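# Close the white door from inside until it latches

## Task

From the room's inner side, push the white door shut so that its latch catches and keeps it closed. Disturb nothing else, and finish with both grippers holding nothing. Release the door and back away afterwards. The robot must not topple or be left leaning; that counts as failure. Once everything has settled, in the final second, neither arm (hands included) nor the lift may be in contact with anything, and the base may touch only fixed things, never movable ones such as parts, boxes, carts, lids or drawers.

## Robot and tools

Robot: the LinearBot. It has an omnidirectional wheeled base with a column roughly 1.7 m high. A carriage slides along the column (joint lift_m) and carries two identical six-joint arms, left and right, each ending in a two-finger gripper. Arm bases sit about 0.57 m + lift_m above the floor, and carriage parts hang about 0.15 m lower. A hand reaches about 0.78 m from its shoulder but only about 0.38 m below its arm base. With both arms parked (joints 1-6 = 0, 0.05, 0.05, 1.45, 0, 0) the footprint is about 0.85 m wide and 0.65 m long.

Cameras: carriage_camera faces forward, tilted about 20 degrees down; left_wrist_camera and right_wrist_camera look out past each hand's fingertips.

Frames: base frame has its origin on the floor beneath the base centre, x forward, y left, z up, in metres. Results report left_hand and right_hand in this frame (the point between the finger pads) with quat_wxyz; the hand's z axis runs along the fingers and the fingers open along its y axis. Odometry frame is the base frame as it stood at scene start; base_odometry counts wheel rotation only, so slip shows as travel, and heading (rad, left positive, -3.142 to 3.142) can drift a degree or two.

Tool move: one action per call. Arguments:
- base: one relative offset from where the base last reported itself, exactly one key: translate_m (metres, forward positive, -2 to 2), strafe_m (metres, left positive, -2 to 2) or rotate_rad (radians, counter-clockwise positive, -6.3 to 6.3).
- joints: a single flat object keyed by joint name covering both arms and the lift; each value is an absolute target, not an offset. lift_m 0 to 1 m; joint1 -2.617 to 3.054 rad (yaw about vertical, 0 forward, positive left); joint2 0 to 3.141 (shoulder: 0 upper arm back and level, 1.57 upright, 3.14 forward level); joint3 0 to 3.141 (elbow, 0 folded, 3.14 straight); joint4 -1.57 to 1.57 (wrist pitch, positive lifts fingertips); joint5 -1.57 to 1.57 (wrist yaw, positive swings fingertips to the right, opposite to joint1); joint6 -2.094 to 2.094 (roll about the finger axis); gripper_m 0 to 0.093 m pad gap. Prefix with left_ or right_, e.g. left_joint4_rad, right_gripper_m. Omitted joints may keep pushing to earlier targets.
- speeds: caps for this action only: translate_m and strafe_m 0.02-0.5 m/s, rotate_rad 0.05-1.57 rad/s, lift_m 0.08-0.25 m/s (maximum is default).
- min_time_s: 0.1-8 s, the shortest duration for each arm and gripper motion; smooths and straightens arm paths.
- cameras: list of camera names, or "all"; omitted means all, [] means none.
An unknown key makes the call invalid; an out-of-range value gets it refused, and after a refusal or a stop the reply's remaining move, wait and finished_scene calls are skipped. One action lasts at most 15 s; base drives time out at 14 s.

Other tools: wait(seconds 0-10, cameras) lets the sim run and returns state. zoom_image(camera, region [x0,y0,x1,y1] pixels from top-left, up to 504x504) enlarges the latest image of a camera present in the newest results. read_manual gives licence texts only. finished_scene(scene) ends the current scene irreversibly.

Reading results: "move" shows done or the worst status. base_status/joint_status words: done (for the base, wheels turned the commanded amount even if slipping); off_target (resting short, maybe still pushing); contact_stop or time_out (target dropped, holding in place); not_followed (a safety check withheld arm targets that would bring the arms within millimetres of each other; the robot may keep retrying); limit_stop_at_motor_heat. on_its_own lists uncommanded behaviour. motor_effort is percent of max, with peak in brackets; a falling lift effort while lowering means a hand is resting on something. Joint torques wrap at ±28 N m for joints 1-3. Motor temperatures are listed per arm. Hand readings can be off, usually higher than the true hand.

Cautions: the base stops on wheel overload but ignores the arms, so a drive can bend an arm against the door and still say done. If pinned, drive about 0.2 m back along the path you came. Arms have no contact stop; a blocked arm keeps pressing, heats, and snaps to target when released. Outstretched arms heat up; at 100 °C the arm goes limp for 30-60 s, so park arms (watch for MOTOR HOT) while thinking or driving. Tipping is most likely with the carriage high, arms reaching out, or while pushing or pulling; only images reveal a lean. Avoid slamming the door, hard hits, arm-on-arm collisions, and reversing under overhanging edges. To untangle withheld arms, send one arm its current readings with joint1 rotated away, then the other. The sim keeps running while you think, holding the last command. When done, release, retreat and keep arms and lift touching nothing.

Each tool is called by a JSON object that holds its "api" and its "payload".

## Session

{"api": "move", "payload": {}}

Scene clock: 0.00 s.
Joint torques (N m): no reading
Motor temperatures (°C): left_arm=[30 32 35 29 27 30 27] | right_arm=[31 32 33 29 29 29 31]
base_odometry: x=+0.000 y=+0.000 heading=+0.000
base_status: not commanded
joint_positions: lift_m=+0.300 left_joint1_rad=-0.004 left_joint2_rad=+0.044 left_joint3_rad=+0.038 left_joint4_rad=+1.478 left_joint5_rad=-0.003 left_joint6_rad=-0.042 left_gripper_m=+0.09396 right_joint1_rad=-0.020 right_joint2_rad=+0.054 right_joint3_rad=+0.039 right_joint4_rad=+1.497 right_joint5_rad=+0.020 right_joint6_rad=+0.048 right_gripper_m=+0.09396
joint_status: not commanded
motor_effort: lift_m=+18 drive_wheels=-1
left_hand: x=+0.2410 y=+0.2976 z=+1.3090 quat_wxyz=(+0.999, -0.002, +0.049, -0.023) (m; base frame)
right_hand: x=+0.2394 y=-0.3011 z=+1.3095 quat_wxyz=(+0.999, +0.011, +0.045, +0.013) (m; base frame)
pictures: carriage_camera, left_wrist_camera, right_wrist_camera
Images, in order (width x height): carriage_camera 672x504, left_wrist_camera 672x504, right_wrist_camera 672x504.

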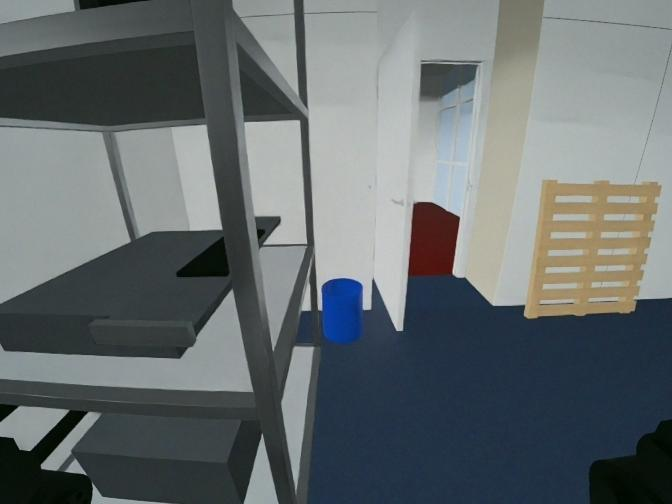

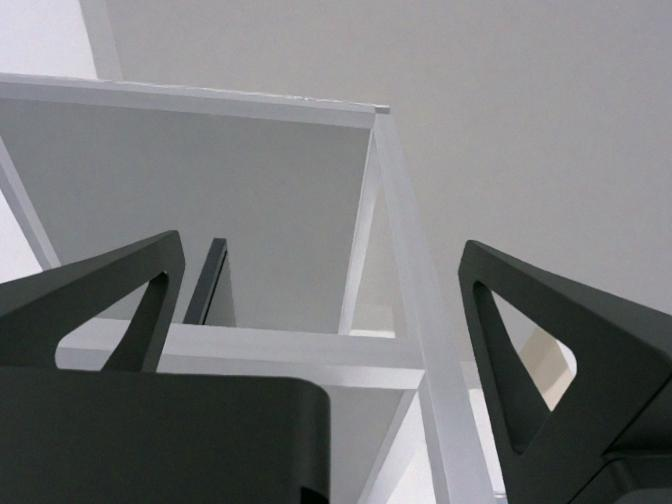

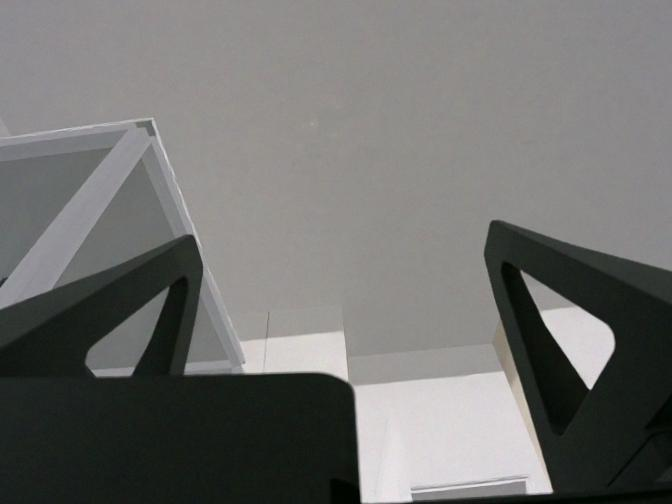

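{"api": "zoom_image", "payload": {"camera": "carriage_camera", "region": [300, 40, 540, 350]}}

{"api": "move", "payload": {"base": {"strafe_m": -0.8}, "joints": {"lift_m": 0.13, "left_gripper_m": 0, "right_gripper_m": 0}, "cameras": ["carriage_camera"]}}

Scaled by 1.626 from the camera's 672x504 image, which has a finer 960x720 frame.

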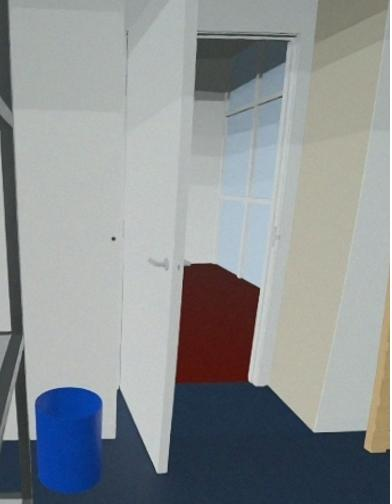

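Scene clock: 65.00 s.
Joint torques (N m): left_arm=[-0.18 3.88 5.56 -0.18 0.11 0.04] | right_arm=[-0.36 3.95 5.76 -0.3 -0.09 -0.06]
move: done
base_odometry: x=-0.001 y=-0.800 heading=-0.001
base_status: done
joint_positions: lift_m=+0.130 left_joint1_rad=-0.003 left_joint2_rad=+0.044 left_joint3_rad=+0.038 left_joint4_rad=+1.478 left_joint5_rad=-0.003 left_joint6_rad=-0.042 left_gripper_m=+0.00059 right_joint1_rad=-0.020 right_joint2_rad=+0.054 right_joint3_rad=+0.039 right_joint4_rad=+1.497 right_joint5_rad=+0.020 right_joint6_rad=+0.048 right_gripper_m=+0.00009
joint_status: all done
motor_effort: lift_m=+19(19) drive_wheels=+0(20)
left_hand: x=+0.2410 y=+0.2976 z=+1.1389 quat_wxyz=(+0.999, -0.002, +0.049, -0.022) (m; base frame)
right_hand: x=+0.2394 y=-0.3011 z=+1.1394 quat_wxyz=(+0.999, +0.011, +0.045, +0.014) (m; base frame)
pictures: carriage_camera

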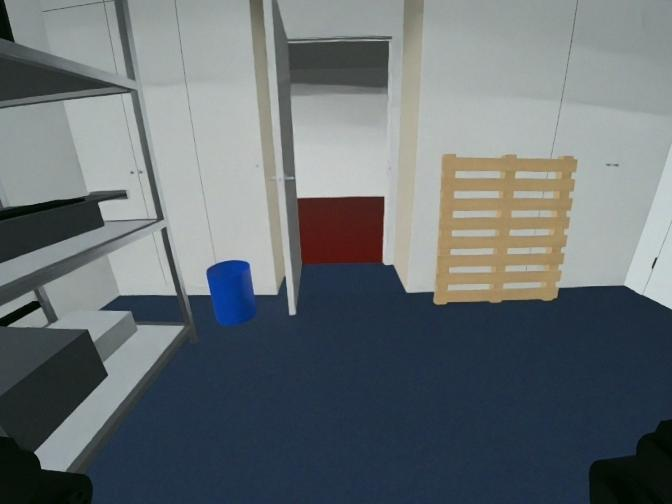

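{"api": "move", "payload": {"base": {"strafe_m": 0.17}, "joints": {"left_joint1_rad": 0, "left_joint2_rad": 1.57, "left_joint3_rad": 1.57, "left_joint4_rad": 0, "left_joint5_rad": 0, "left_joint6_rad": 0}, "min_time_s": 1.5, "cameras": []}}

{"api": "move", "payload": {"base": {"translate_m": 0.9}, "cameras": ["carriage_camera","left_wrist_camera"]}}

Scene clock: 86.47 s.
Motor temperatures (°C): left_arm=[30 34 40 29 27 30 27] | right_arm=[31 34 35 29 29 29 31]
move: done
base_status: done
joint_status: all done
motor_effort: lift_m=+18(19) drive_wheels=+5(10)
pictures: none

Scene clock: 90.53 s.
Joint torques (N m): left_arm=[0.13 -8.1 9.55 1.89 0.13 0.2] | right_arm=[-0.12 3.93 5.82 -0.27 -0.1 -0.05]
move: done
base_odometry: x=+0.899 y=-0.631 heading=-0.001
base_status: done
joint_positions: lift_m=+0.130 left_joint1_rad=-0.003 left_joint2_rad=+1.568 left_joint3_rad=+1.543 left_joint4_rad=+0.006 left_joint5_rad=-0.003 left_joint6_rad=-0.011 left_gripper_m=+0.00059 right_joint1_rad=-0.020 right_joint2_rad=+0.054 right_joint3_rad=+0.039 right_joint4_rad=+1.496 right_joint5_rad=+0.020 right_joint6_rad=+0.048 right_gripper_m=+0.00009
motor_effort: lift_m=+18(18) drive_wheels=-2(17)
left_hand: x=+0.7268 y=+0.2962 z=+1.1371 quat_wxyz=(+0.700, -0.004, +0.714, -0.004) (m; base frame)
right_hand: x=+0.2395 y=-0.3011 z=+1.1395 quat_wxyz=(+0.999, +0.011, +0.045, +0.014) (m; base frame)
pictures: carriage_camera, left_wrist_camera

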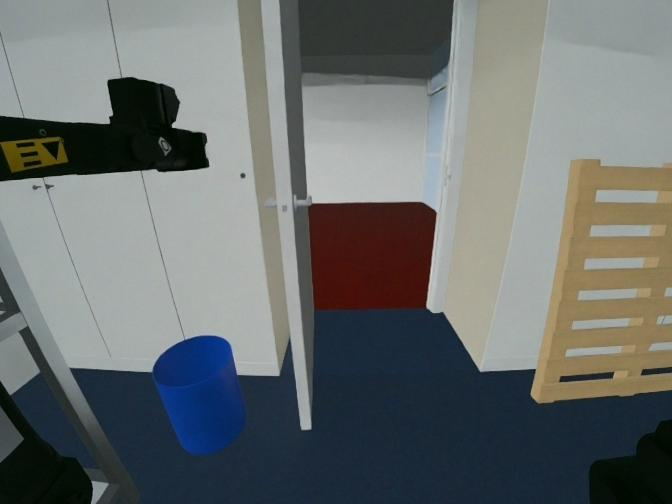

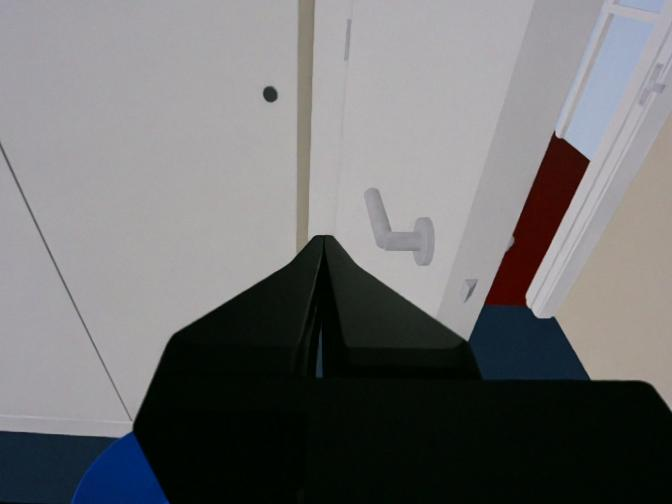

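{"api": "move", "payload": {"base": {"translate_m": 0.46}, "joints": {"lift_m": 0.21}, "speeds": {"translate_m": 0.25}, "cameras": ["carriage_camera","left_wrist_camera"]}}

Scene clock: 100.10 s.
Joint torques (N m): left_arm=[0.02 -7.99 8.51 1.93 0.16 0.15] | right_arm=[-0.1 4 5.82 -0.32 -0.11 -0.04]
move: done
base_odometry: x=+1.359 y=-0.631 heading=-0.001
base_status: done
joint_positions: lift_m=+0.210 left_joint1_rad=-0.003 left_joint2_rad=+1.568 left_joint3_rad=+1.553 left_joint4_rad=+0.001 left_joint5_rad=-0.003 left_joint6_rad=-0.011 left_gripper_m=+0.00059 right_joint1_rad=-0.020 right_joint2_rad=+0.054 right_joint3_rad=+0.039 right_joint4_rad=+1.497 right_joint5_rad=+0.020 right_joint6_rad=+0.048 right_gripper_m=+0.00009
joint_status: all done
motor_effort: lift_m=+17(22) drive_wheels=-1(13)
left_hand: x=+0.7263 y=+0.2962 z=+1.2208 quat_wxyz=(+0.702, -0.004, +0.712, -0.004) (m; base frame)
right_hand: x=+0.2394 y=-0.3011 z=+1.2196 quat_wxyz=(+0.999, +0.011, +0.045, +0.014) (m; base frame)
pictures: carriage_camera, left_wrist_camera

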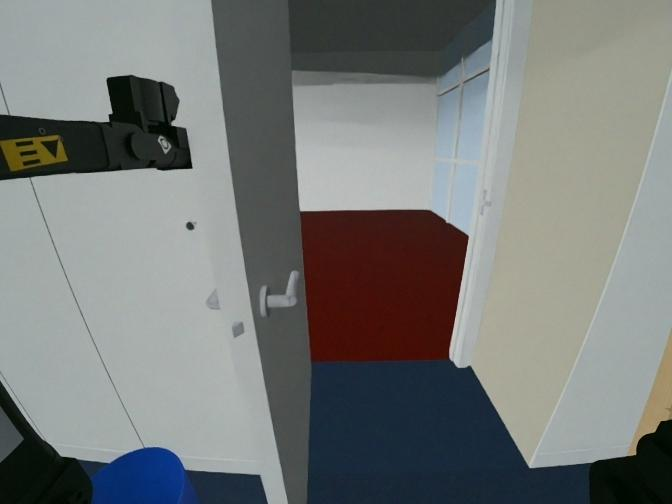

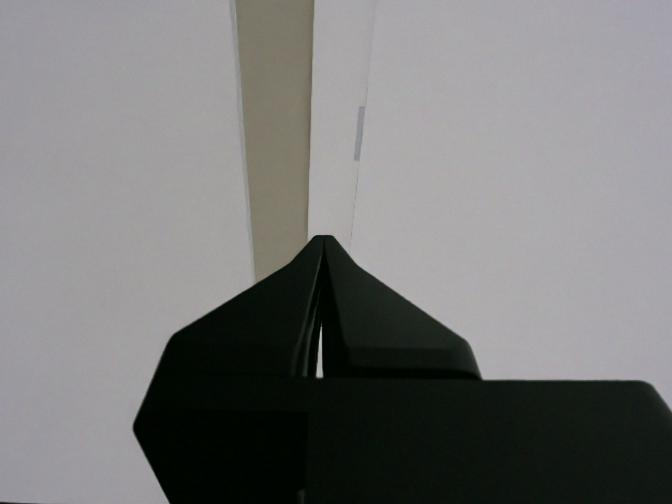

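{"api": "move", "payload": {"base": {"strafe_m": -0.4}, "speeds": {"strafe_m": 0.12}, "cameras": ["carriage_camera","left_wrist_camera"]}}

Scene clock: 107.70 s.
Joint torques (N m): left_arm=[-0.29 -7.88 8.58 1.95 0.23 0.01] | right_arm=[-0.17 3.95 5.81 -0.28 -0.09 -0.05]
Motor temperatures (°C): left_arm=[30 36 44 34 28 30 28] | right_arm=[31 34 36 29 29 29 31]
move: done
base_odometry: x=+1.359 y=-1.031 heading=-0.001
base_status: done
joint_positions: lift_m=+0.210 left_joint1_rad=+0.003 left_joint2_rad=+1.568 left_joint3_rad=+1.553 left_joint4_rad=+0.001 left_joint5_rad=-0.013 left_joint6_rad=+0.002 left_gripper_m=+0.00058 right_joint1_rad=-0.020 right_joint2_rad=+0.054 right_joint3_rad=+0.039 right_joint4_rad=+1.497 right_joint5_rad=+0.020 right_joint6_rad=+0.048 right_gripper_m=+0.00009
motor_effort: lift_m=+17(18) drive_wheels=+1(11)
left_hand: x=+0.7263 y=+0.3009 z=+1.2208 quat_wxyz=(+0.702, -0.005, +0.712, +0.006) (m; base frame)
right_hand: x=+0.2394 y=-0.3011 z=+1.2196 quat_wxyz=(+0.999, +0.011, +0.045, +0.014) (m; base frame)
pictures: carriage_camera, left_wrist_camera

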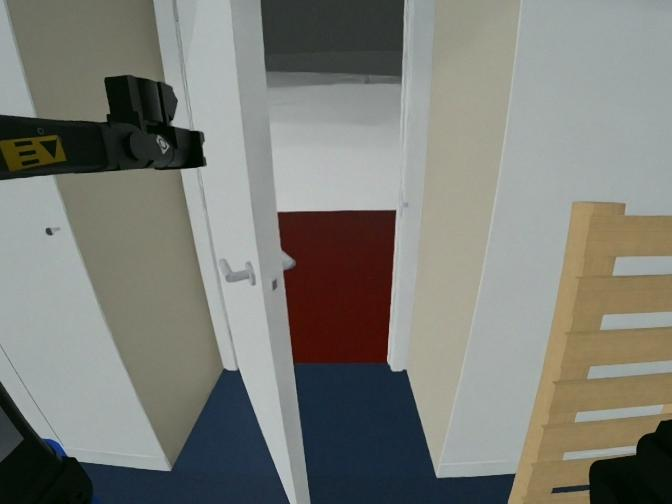

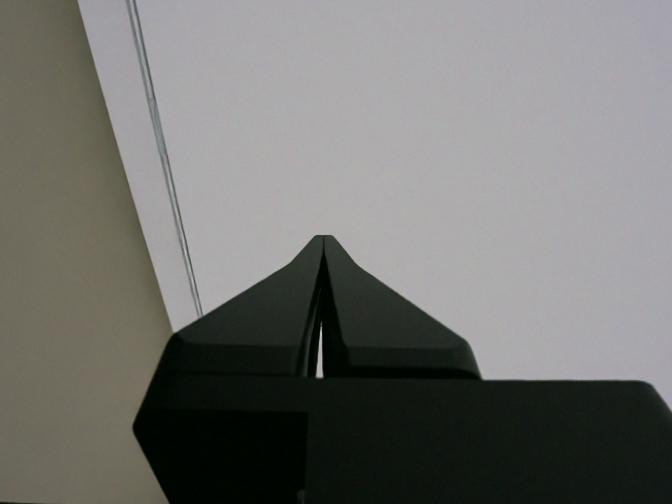

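{"api": "move", "payload": {"base": {"strafe_m": -0.25}, "speeds": {"strafe_m": 0.12}, "cameras": ["carriage_camera","left_wrist_camera"]}}

Scene clock: 114.80 s.
Joint torques (N m): left_arm=[-0.38 -7.97 8.61 1.96 0.28 0.09] | right_arm=[-0.17 3.95 5.71 -0.27 -0.08 -0.05]
move: done
base_odometry: x=+1.359 y=-1.281 heading=+0.000
base_status: done
joint_positions: lift_m=+0.210 left_joint1_rad=+0.003 left_joint2_rad=+1.568 left_joint3_rad=+1.553 left_joint4_rad=+0.001 left_joint5_rad=-0.013 left_joint6_rad=-0.003 left_gripper_m=+0.00057 right_joint1_rad=-0.020 right_joint2_rad=+0.054 right_joint3_rad=+0.039 right_joint4_rad=+1.497 right_joint5_rad=+0.020 right_joint6_rad=+0.048 right_gripper_m=+0.00009
motor_effort: lift_m=+17(18) drive_wheels=+0(13)
left_hand: x=+0.7263 y=+0.3010 z=+1.2207 quat_wxyz=(+0.702, -0.007, +0.712, +0.005) (m; base frame)
right_hand: x=+0.2394 y=-0.3011 z=+1.2196 quat_wxyz=(+0.999, +0.011, +0.045, +0.014) (m; base frame)
pictures: carriage_camera, left_wrist_camera

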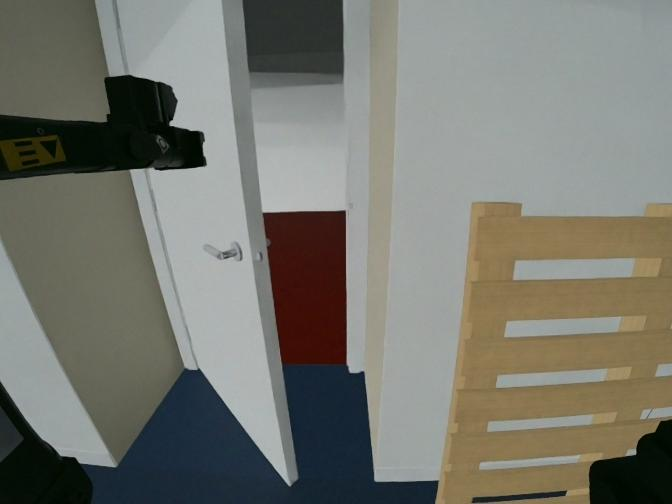

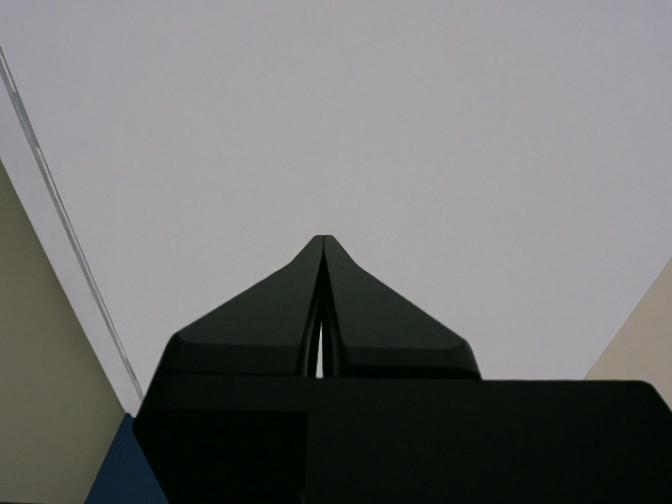

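{"api": "move", "payload": {"base": {"translate_m": 0.25}, "speeds": {"translate_m": 0.12}, "cameras": ["carriage_camera","left_wrist_camera"]}}

Scene clock: 129.70 s.
Joint torques (N m): left_arm=[-0.73 -7.83 8.58 1.91 0.27 0.07] | right_arm=[-0.09 3.99 5.83 -0.27 -0.09 -0.06]
move: done
base_odometry: x=+1.609 y=-1.281 heading=-0.001
base_status: done
joint_positions: lift_m=+0.210 left_joint1_rad=+0.007 left_joint2_rad=+1.566 left_joint3_rad=+1.553 left_joint4_rad=-0.001 left_joint5_rad=-0.015 left_joint6_rad=-0.003 left_gripper_m=+0.00057 right_joint1_rad=-0.020 right_joint2_rad=+0.054 right_joint3_rad=+0.039 right_joint4_rad=+1.497 right_joint5_rad=+0.020 right_joint6_rad=+0.048 right_gripper_m=+0.00009
motor_effort: lift_m=+17(18) drive_wheels=-2(12)
left_hand: x=+0.7254 y=+0.3031 z=+1.2215 quat_wxyz=(+0.702, -0.009, +0.712, +0.007) (m; base frame)
right_hand: x=+0.2394 y=-0.3011 z=+1.2196 quat_wxyz=(+0.999, +0.011, +0.045, +0.014) (m; base frame)
pictures: carriage_camera, left_wrist_camera

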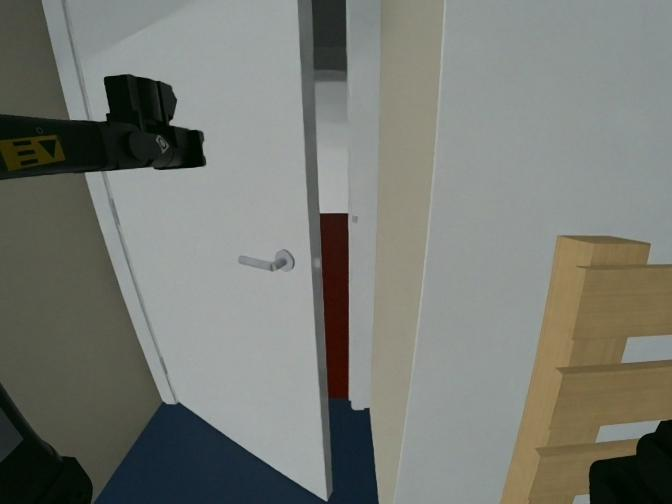

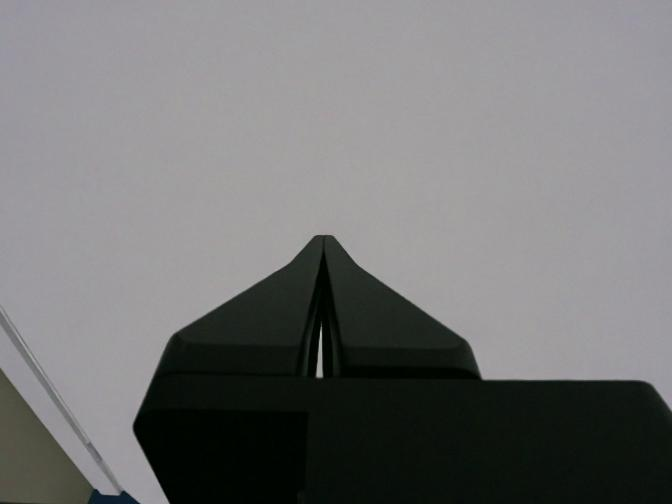

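{"api": "move", "payload": {"base": {"translate_m": -0.35}, "cameras": []}}

{"api": "move", "payload": {"base": {"strafe_m": 0.41}, "joints": {"left_joint1_rad": 0, "left_joint2_rad": 0.05, "left_joint3_rad": 0.05, "left_joint4_rad": 1.45, "left_joint5_rad": 0, "left_joint6_rad": 0, "right_joint1_rad": 0, "right_joint2_rad": 1.9, "right_joint3_rad": 1.9, "right_joint4_rad": 0, "right_joint5_rad": 0, "right_joint6_rad": 0}, "min_time_s": 1.5, "cameras": ["carriage_camera","right_wrist_camera"]}}

Scene clock: 144.27 s.
move: done
base_status: done
motor_effort: lift_m=+17(18) drive_wheels=+3(14)
pictures: none

Scene clock: 147.10 s.
Joint torques (N m): left_arm=[-0.24 3.06 4.59 0.07 0.21 0.08] | right_arm=[0.2 -10.39 10.32 2.17 -0.17 -0.14]
move: done
base_odometry: x=+1.260 y=-0.871 heading=-0.001
base_status: done
joint_positions: lift_m=+0.210 left_joint1_rad=+0.002 left_joint2_rad=+0.057 left_joint3_rad=+0.058 left_joint4_rad=+1.435 left_joint5_rad=-0.009 left_joint6_rad=-0.003 left_gripper_m=+0.00057 right_joint1_rad=-0.004 right_joint2_rad=+1.897 right_joint3_rad=+1.872 right_joint4_rad=+0.009 right_joint5_rad=+0.011 right_joint6_rad=+0.008 right_gripper_m=+0.00009
joint_status: all done
motor_effort: lift_m=+17(18) drive_wheels=+0(11)
left_hand: x=+0.2495 y=+0.2988 z=+1.2231 quat_wxyz=(+0.998, -0.005, +0.067, +0.000) (m; base frame)
right_hand: x=+0.8119 y=-0.3011 z=+1.2046 quat_wxyz=(+0.702, +0.008, +0.712, -0.002) (m; base frame)
pictures: carriage_camera, right_wrist_camera

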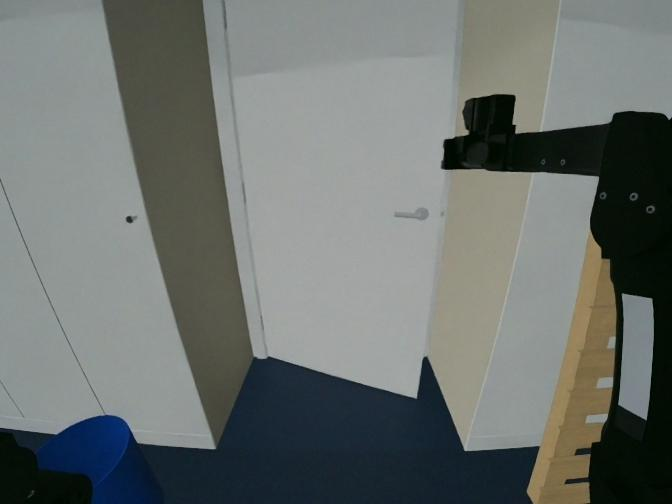

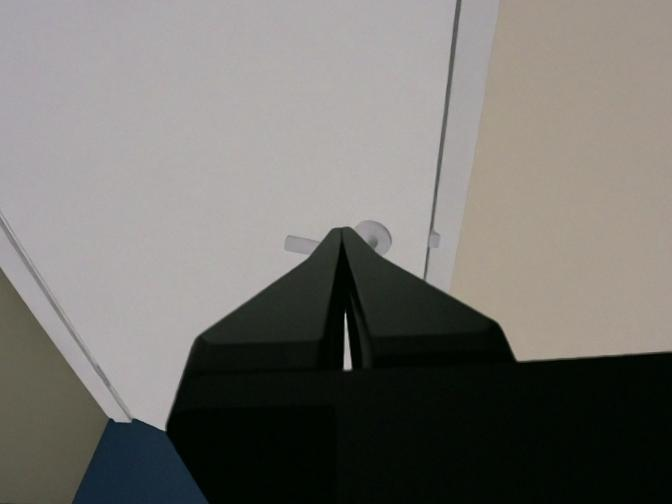

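{"api": "move", "payload": {"base": {"translate_m": 0.55}, "speeds": {"translate_m": 0.2}, "cameras": ["carriage_camera","right_wrist_camera"]}}

Scene clock: 154.33 s.
Joint torques (N m): left_arm=[-0.32 3.19 4.74 0.01 0.2 0.1] | right_arm=[-0.76 -9.66 9.52 2.38 0.04 -0.13]
move: done
base_odometry: x=+1.810 y=-0.871 heading=+0.000
base_status: done
joint_positions: lift_m=+0.210 left_joint1_rad=+0.002 left_joint2_rad=+0.057 left_joint3_rad=+0.057 left_joint4_rad=+1.442 left_joint5_rad=-0.009 left_joint6_rad=-0.003 left_gripper_m=+0.00057 right_joint1_rad=+0.007 right_joint2_rad=+1.890 right_joint3_rad=+1.881 right_joint4_rad=-0.007 right_joint5_rad=-0.012 right_joint6_rad=+0.007 right_gripper_m=+0.00008
motor_effort: lift_m=+18(18) drive_wheels=-2(14)
left_hand: x=+0.2481 y=+0.2988 z=+1.2231 quat_wxyz=(+0.998, -0.005, +0.064, +0.000) (m; base frame)
right_hand: x=+0.8093 y=-0.2909 z=+1.2090 quat_wxyz=(+0.702, -0.004, +0.712, +0.009) (m; base frame)
pictures: carriage_camera, right_wrist_camera

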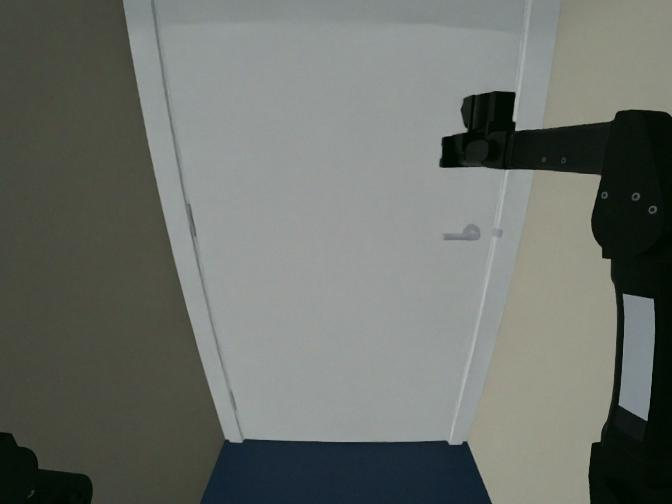

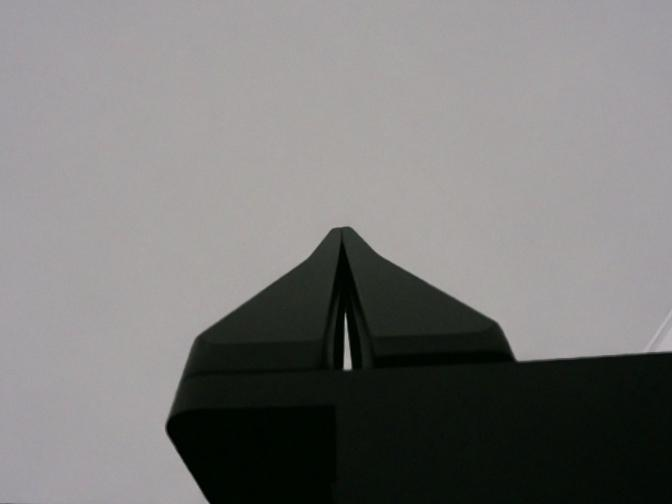

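Already almost closed. Continue slowly.

{"api": "move", "payload": {"base": {"translate_m": 0.06}, "speeds": {"translate_m": 0.05}, "cameras": ["carriage_camera"]}}

{"api": "zoom_image", "payload": {"camera": "carriage_camera", "region": [400, 180, 560, 460]}}

Scene clock: 165.03 s.
Joint torques (N m): left_arm=[-0.25 3.12 4.67 -0.03 0.21 0.1] | right_arm=[-0.83 -9.76 9.51 2.35 0.04 -0.12]
Motor temperatures (°C): left_arm=[30 35 43 34 28 30 28] | right_arm=[31 40 39 34 29 29 31]
move: done
base_odometry: x=+1.870 y=-0.871 heading=+0.000
base_status: done
joint_positions: lift_m=+0.210 left_joint1_rad=+0.002 left_joint2_rad=+0.057 left_joint3_rad=+0.057 left_joint4_rad=+1.443 left_joint5_rad=-0.009 left_joint6_rad=-0.003 left_gripper_m=+0.00057 right_joint1_rad=+0.007 right_joint2_rad=+1.890 right_joint3_rad=+1.881 right_joint4_rad=-0.005 right_joint5_rad=-0.012 right_joint6_rad=+0.007 right_gripper_m=+0.00008
motor_effort: lift_m=+18(18) drive_wheels=+0(11)
left_hand: x=+0.2479 y=+0.2988 z=+1.2231 quat_wxyz=(+0.998, -0.005, +0.064, +0.000) (m; base frame)
right_hand: x=+0.8093 y=-0.2909 z=+1.2092 quat_wxyz=(+0.702, -0.004, +0.712, +0.009) (m; base frame)
pictures: carriage_camera

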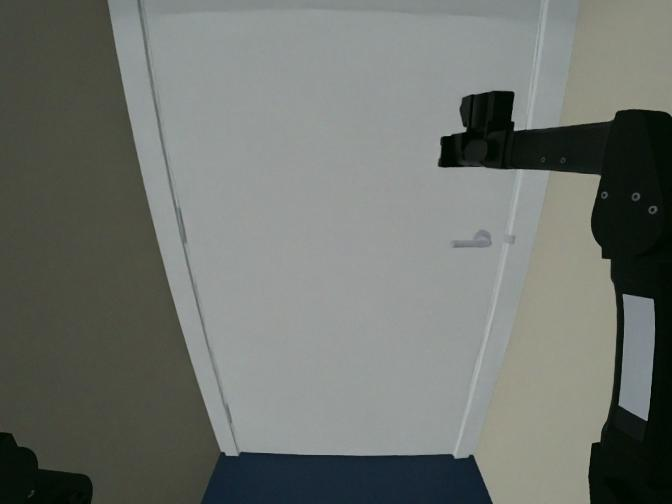

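Scaled by 1.800 from the camera's 672x504 image, which has a finer 960x720 frame.

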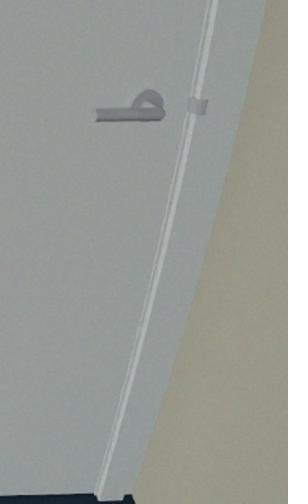

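{"api": "move", "payload": {"base": {"translate_m": 0.06}, "speeds": {"translate_m": 0.05}, "cameras": ["carriage_camera","right_wrist_camera"]}}

{"api": "zoom_image", "payload": {"camera": "carriage_camera", "region": [400, 180, 560, 460]}}

Scene clock: 169.83 s.
Joint torques (N m): left_arm=[-0.28 3.15 4.53 -0.04 0.18 0.09] | right_arm=[-0.77 4.25 9.16 6.15 0.04 -0.13]
move: done
base_odometry: x=+1.929 y=-0.871 heading=+0.000
base_status: done
joint_positions: lift_m=+0.210 left_joint1_rad=+0.002 left_joint2_rad=+0.057 left_joint3_rad=+0.057 left_joint4_rad=+1.443 left_joint5_rad=-0.009 left_joint6_rad=-0.003 left_gripper_m=+0.00057 right_joint1_rad=+0.007 right_joint2_rad=+1.749 right_joint3_rad=+1.881 right_joint4_rad=-0.352 right_joint5_rad=-0.013 right_joint6_rad=+0.007 right_gripper_m=+0.00008
motor_effort: lift_m=+18(18) drive_wheels=+10(13)
left_hand: x=+0.2478 y=+0.2988 z=+1.2231 quat_wxyz=(+0.998, -0.005, +0.064, +0.000) (m; base frame)
right_hand: x=+0.7568 y=-0.2912 z=+1.2023 quat_wxyz=(+0.625, -0.004, +0.780, +0.009) (m; base frame)
pictures: carriage_camera, right_wrist_camera

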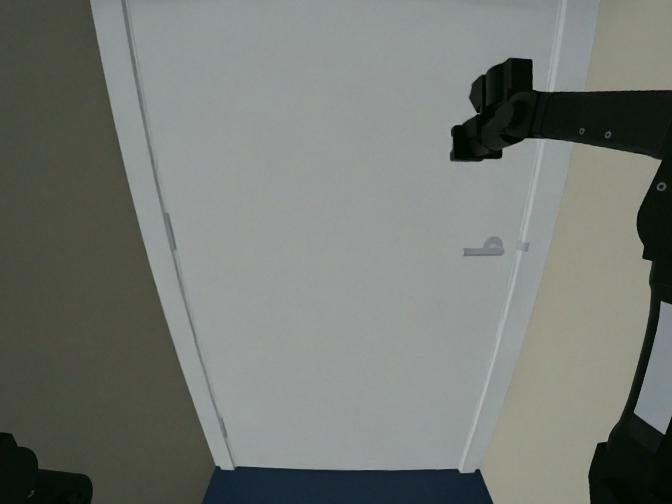

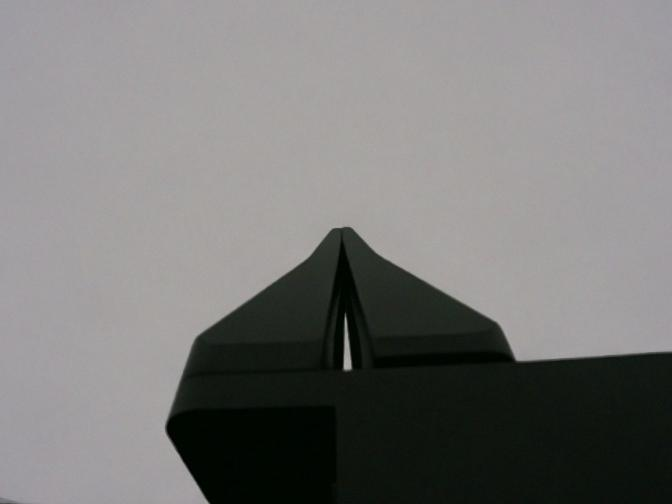

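Scaled by 1.800 from the camera's 672x504 image, which has a finer 960x720 frame.

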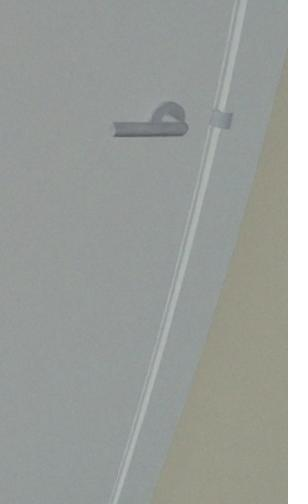

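{"api": "zoom_image", "payload": {"camera": "carriage_camera", "region": [450, 210, 560, 290]}}

{"api": "zoom_image", "payload": {"camera": "carriage_camera", "region": [190, 410, 500, 504]}}

Scaled by 4.582 from the camera's 672x504 image, which has a finer 960x720 frame.

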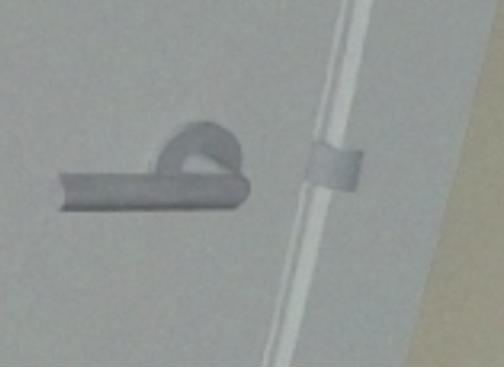

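Scaled by 1.626 from the camera's 672x504 image, which has a finer 960x720 frame.

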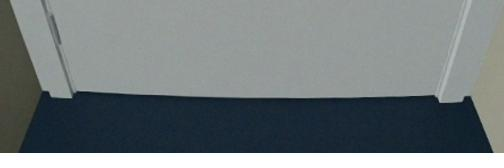

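{"api": "move", "payload": {"base": {"translate_m": 0.04}, "speeds": {"translate_m": 0.05}, "cameras": ["carriage_camera"]}}

{"api": "zoom_image", "payload": {"camera": "carriage_camera", "region": [450, 210, 560, 290]}}

Scene clock: 187.30 s.
Joint torques (N m): left_arm=[-0.32 3.17 4.74 -0.03 0.17 0.09] | right_arm=[-0.77 11.54 6.22 7.71 0.08 -0.11]
Motor temperatures (°C): left_arm=[30 34 41 33 28 30 28] | right_arm=[31 38 40 64 29 29 31]
move: done
base_odometry: x=+1.969 y=-0.871 heading=+0.000
base_status: done
joint_positions: lift_m=+0.210 left_joint1_rad=+0.002 left_joint2_rad=+0.057 left_joint3_rad=+0.057 left_joint4_rad=+1.445 left_joint5_rad=-0.009 left_joint6_rad=-0.003 left_gripper_m=+0.00057 right_joint1_rad=+0.007 right_joint2_rad=+1.678 right_joint3_rad=+1.910 right_joint4_rad=-0.568 right_joint5_rad=-0.017 right_joint6_rad=+0.007 right_gripper_m=+0.00008
motor_effort: lift_m=+18(18) drive_wheels=+10(21)
left_hand: x=+0.2474 y=+0.2988 z=+1.2232 quat_wxyz=(+0.998, -0.005, +0.063, +0.000) (m; base frame)
right_hand: x=+0.7200 y=-0.2907 z=+1.2004 quat_wxyz=(+0.579, -0.005, +0.815, +0.011) (m; base frame)
pictures: carriage_camera

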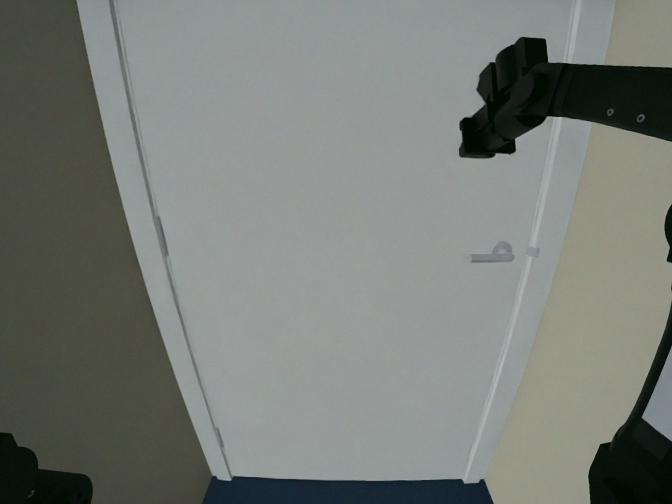

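Scaled by 4.582 from the camera's 672x504 image, which has a finer 960x720 frame.

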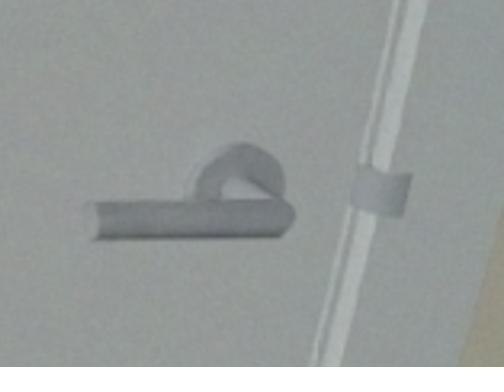

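{"api": "move", "payload": {"base": {"translate_m": -0.3}, "speeds": {"translate_m": 0.25}, "cameras": ["carriage_camera","right_wrist_camera"]}}

{"api": "zoom_image", "payload": {"camera": "carriage_camera", "region": [430, 190, 520, 260]}}

{"api": "zoom_image", "payload": {"camera": "carriage_camera", "region": [200, 320, 500, 480]}}

Scene clock: 240.97 s.
Joint torques (N m): left_arm=[-0.36 3.51 5.16 -0.14 0.19 0.07] | right_arm=[0.02 -8.87 0.28 0.01 -0.13 -0.05]
Motor temperatures (°C): left_arm=[30 34 40 32 28 30 28] | right_arm=[30 35 36 50 29 29 31]
move: done
OVER-TEMPERATURE FAULT: MOTORS OFF OR BRAKING. Before this call, joint 4 (wrist pitch) of the right arm reached 100 °C; the stop lasted 44 seconds. The right arm may have fallen or been pushed, and its gripper may have let go. The right arm's motors are on again: the right arm and its gripper hold where the fault left them. Its gripper does not squeeze until you command it. The right arm accepts commands again.
base_odometry: x=+1.669 y=-0.871 heading=+0.000
base_status: done
joint_positions: lift_m=+0.210 left_joint1_rad=+0.002 left_joint2_rad=+0.053 left_joint3_rad=+0.051 left_joint4_rad=+1.452 left_joint5_rad=-0.007 left_joint6_rad=-0.003 left_gripper_m=+0.00057 right_joint1_rad=+0.011 right_joint2_rad=+3.134 right_joint3_rad=+1.336 right_joint4_rad=+0.016 right_joint5_rad=-0.018 right_joint6_rad=+0.007 right_gripper_m=+0.00008
on_its_own: right_joint2_rad is held at +3.143, not at your +1.900, since a limit_stop_at_motor_heat; right_joint3_rad is held at +1.336, not at your +1.900, since a limit_stop_at_motor_heat
motor_effort: lift_m=+18(19) drive_wheels=+1(11)
left_hand: x=+0.2464 y=+0.2984 z=+1.2217 quat_wxyz=(+0.998, -0.004, +0.061, +0.000) (m; base frame)
right_hand: x=+0.4507 y=-0.2916 z=+0.4135 quat_wxyz=(-0.106, -0.001, +0.994, +0.008) (m; base frame)
pictures: carriage_camera, right_wrist_camera

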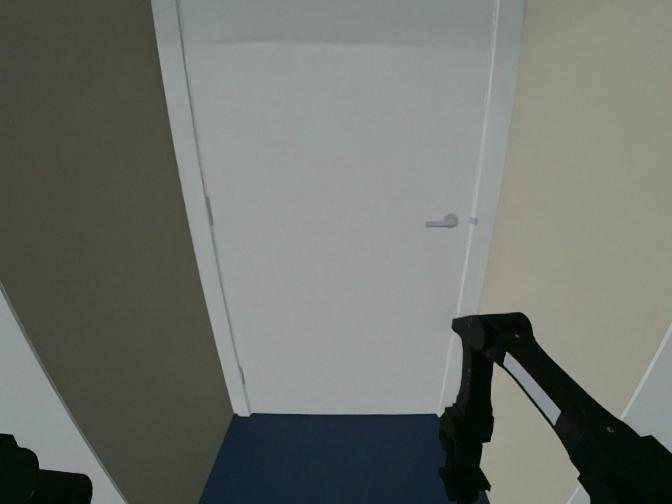

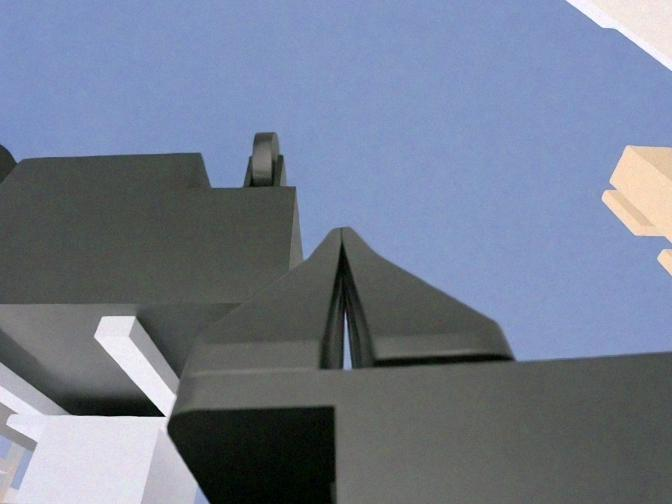

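Scaled by 5.600 from the camera's 672x504 image, which has a finer 960x720 frame.

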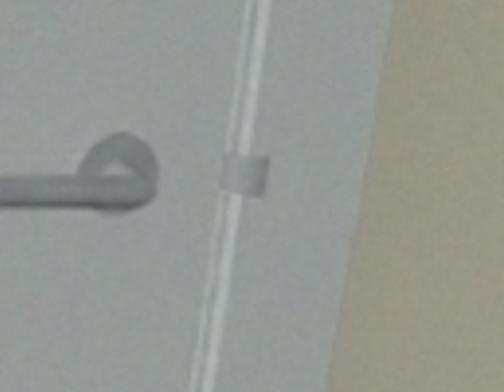

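Scaled by 1.680 from the camera's 672x504 image, which has a finer 960x720 frame.

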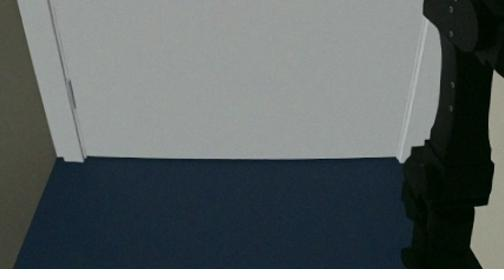

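{"api": "move", "payload": {"base": {"translate_m": -0.2}, "joints": {"lift_m": 0.45, "right_joint1_rad": -0.12, "right_joint2_rad": 2.6, "right_joint3_rad": 2.0, "right_joint4_rad": 0.6, "right_joint5_rad": -0.12, "right_joint6_rad": 0, "right_gripper_m": 0}, "min_time_s": 2.5, "cameras": ["carriage_camera"]}}

Scene clock: 262.53 s.
Joint torques (N m): left_arm=[-0.2 3.51 5.27 -0.1 0.17 0.11] | right_arm=[-0.81 -19.71 9.81 2.42 -0.14 -0.13]
Motor temperatures (°C): left_arm=[30 34 40 31 28 30 28] | right_arm=[30 40 35 47 29 29 31]
move: done
base_odometry: x=+1.469 y=-0.870 heading=+0.000
base_status: done
joint_positions: lift_m=+0.450 left_joint1_rad=+0.002 left_joint2_rad=+0.053 left_joint3_rad=+0.051 left_joint4_rad=+1.452 left_joint5_rad=-0.007 left_joint6_rad=-0.003 left_gripper_m=+0.00057 right_joint1_rad=-0.112 right_joint2_rad=+2.648 right_joint3_rad=+1.975 right_joint4_rad=+0.589 right_joint5_rad=-0.106 right_joint6_rad=+0.007 right_gripper_m=+0.00008
joint_status: all done
motor_effort: lift_m=+17(22) drive_wheels=+0(13)
left_hand: x=+0.2465 y=+0.2984 z=+1.4617 quat_wxyz=(+0.998, -0.004, +0.061, +0.000) (m; base frame)
right_hand: x=+0.9381 y=-0.3601 z=+1.1427 quat_wxyz=(+0.677, +0.008, +0.736, +0.004) (m; base frame)
pictures: carriage_camera

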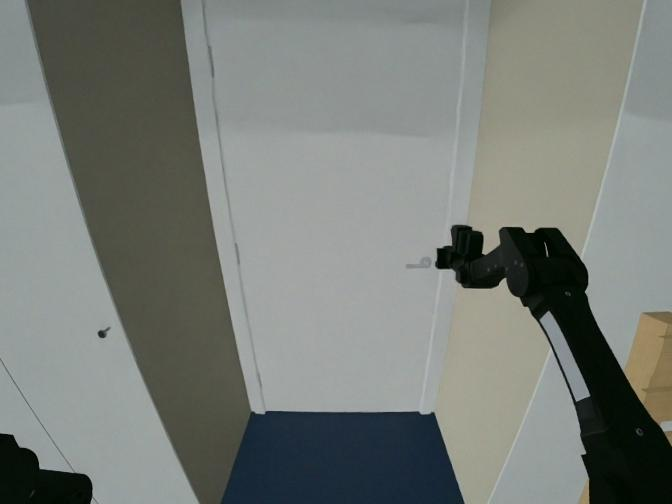

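{"api": "move", "payload": {"base": {"translate_m": 0.25}, "joints": {"lift_m": 0.5}, "speeds": {"translate_m": 0.2}, "cameras": []}}

{"api": "move", "payload": {"base": {"translate_m": 0.1}, "speeds": {"translate_m": 0.08}, "cameras": ["carriage_camera"]}}

{"api": "move", "payload": {"base": {"translate_m": -0.2}, "speeds": {"translate_m": 0.2}, "cameras": ["carriage_camera","right_wrist_camera"]}}

Scene clock: 273.50 s.
Motor temperatures (°C): left_arm=[30 33 41 31 28 30 28] | right_arm=[30 54 36 48 29 29 31]
move: done
base_status: done
joint_status: all done
motor_effort: lift_m=+17(21) drive_wheels=+0(11)
pictures: none

Scene clock: 275.63 s.
move: done
base_status: done
motor_effort: lift_m=+17(18) drive_wheels=+13(43)
pictures: carriage_camera

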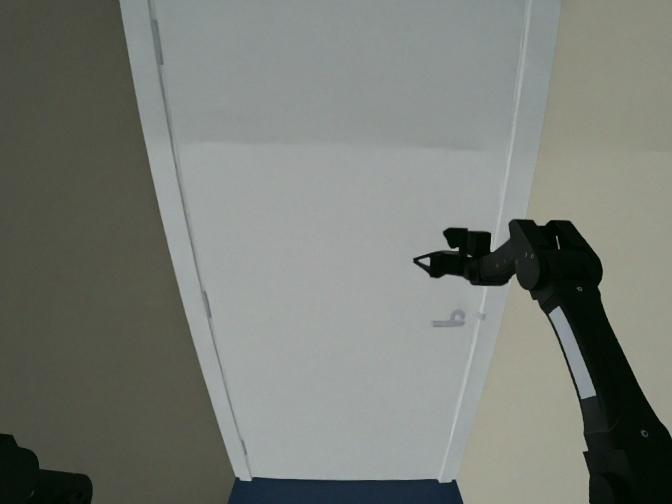

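Scene clock: 277.73 s.
Joint torques (N m): left_arm=[-0.12 3.7 5.15 -0.15 0.18 0.09] | right_arm=[0.46 -14.76 9.73 2.39 0.03 0.05]
move: done
base_odometry: x=+1.619 y=-0.870 heading=-0.001
base_status: done
joint_positions: lift_m=+0.500 left_joint1_rad=+0.002 left_joint2_rad=+0.052 left_joint3_rad=+0.051 left_joint4_rad=+1.452 left_joint5_rad=-0.006 left_joint6_rad=-0.003 left_gripper_m=+0.00057 right_joint1_rad=-0.126 right_joint2_rad=+2.593 right_joint3_rad=+1.978 right_joint4_rad=+0.593 right_joint5_rad=-0.132 right_joint6_rad=-0.008 right_gripper_m=+0.00006
motor_effort: lift_m=+17(18) drive_wheels=-1(12)
left_hand: x=+0.2459 y=+0.2983 z=+1.5117 quat_wxyz=(+0.998, -0.003, +0.060, +0.000) (m; base frame)
right_hand: x=+0.9366 y=-0.3657 z=+1.2343 quat_wxyz=(+0.699, -0.004, +0.715, +0.000) (m; base frame)
pictures: carriage_camera, right_wrist_camera

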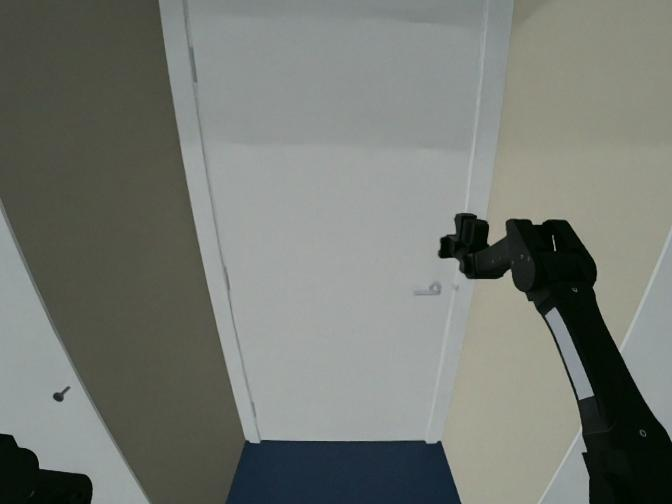

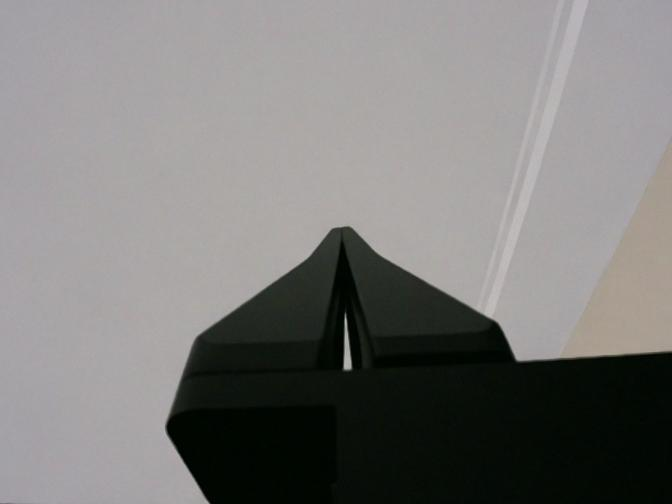

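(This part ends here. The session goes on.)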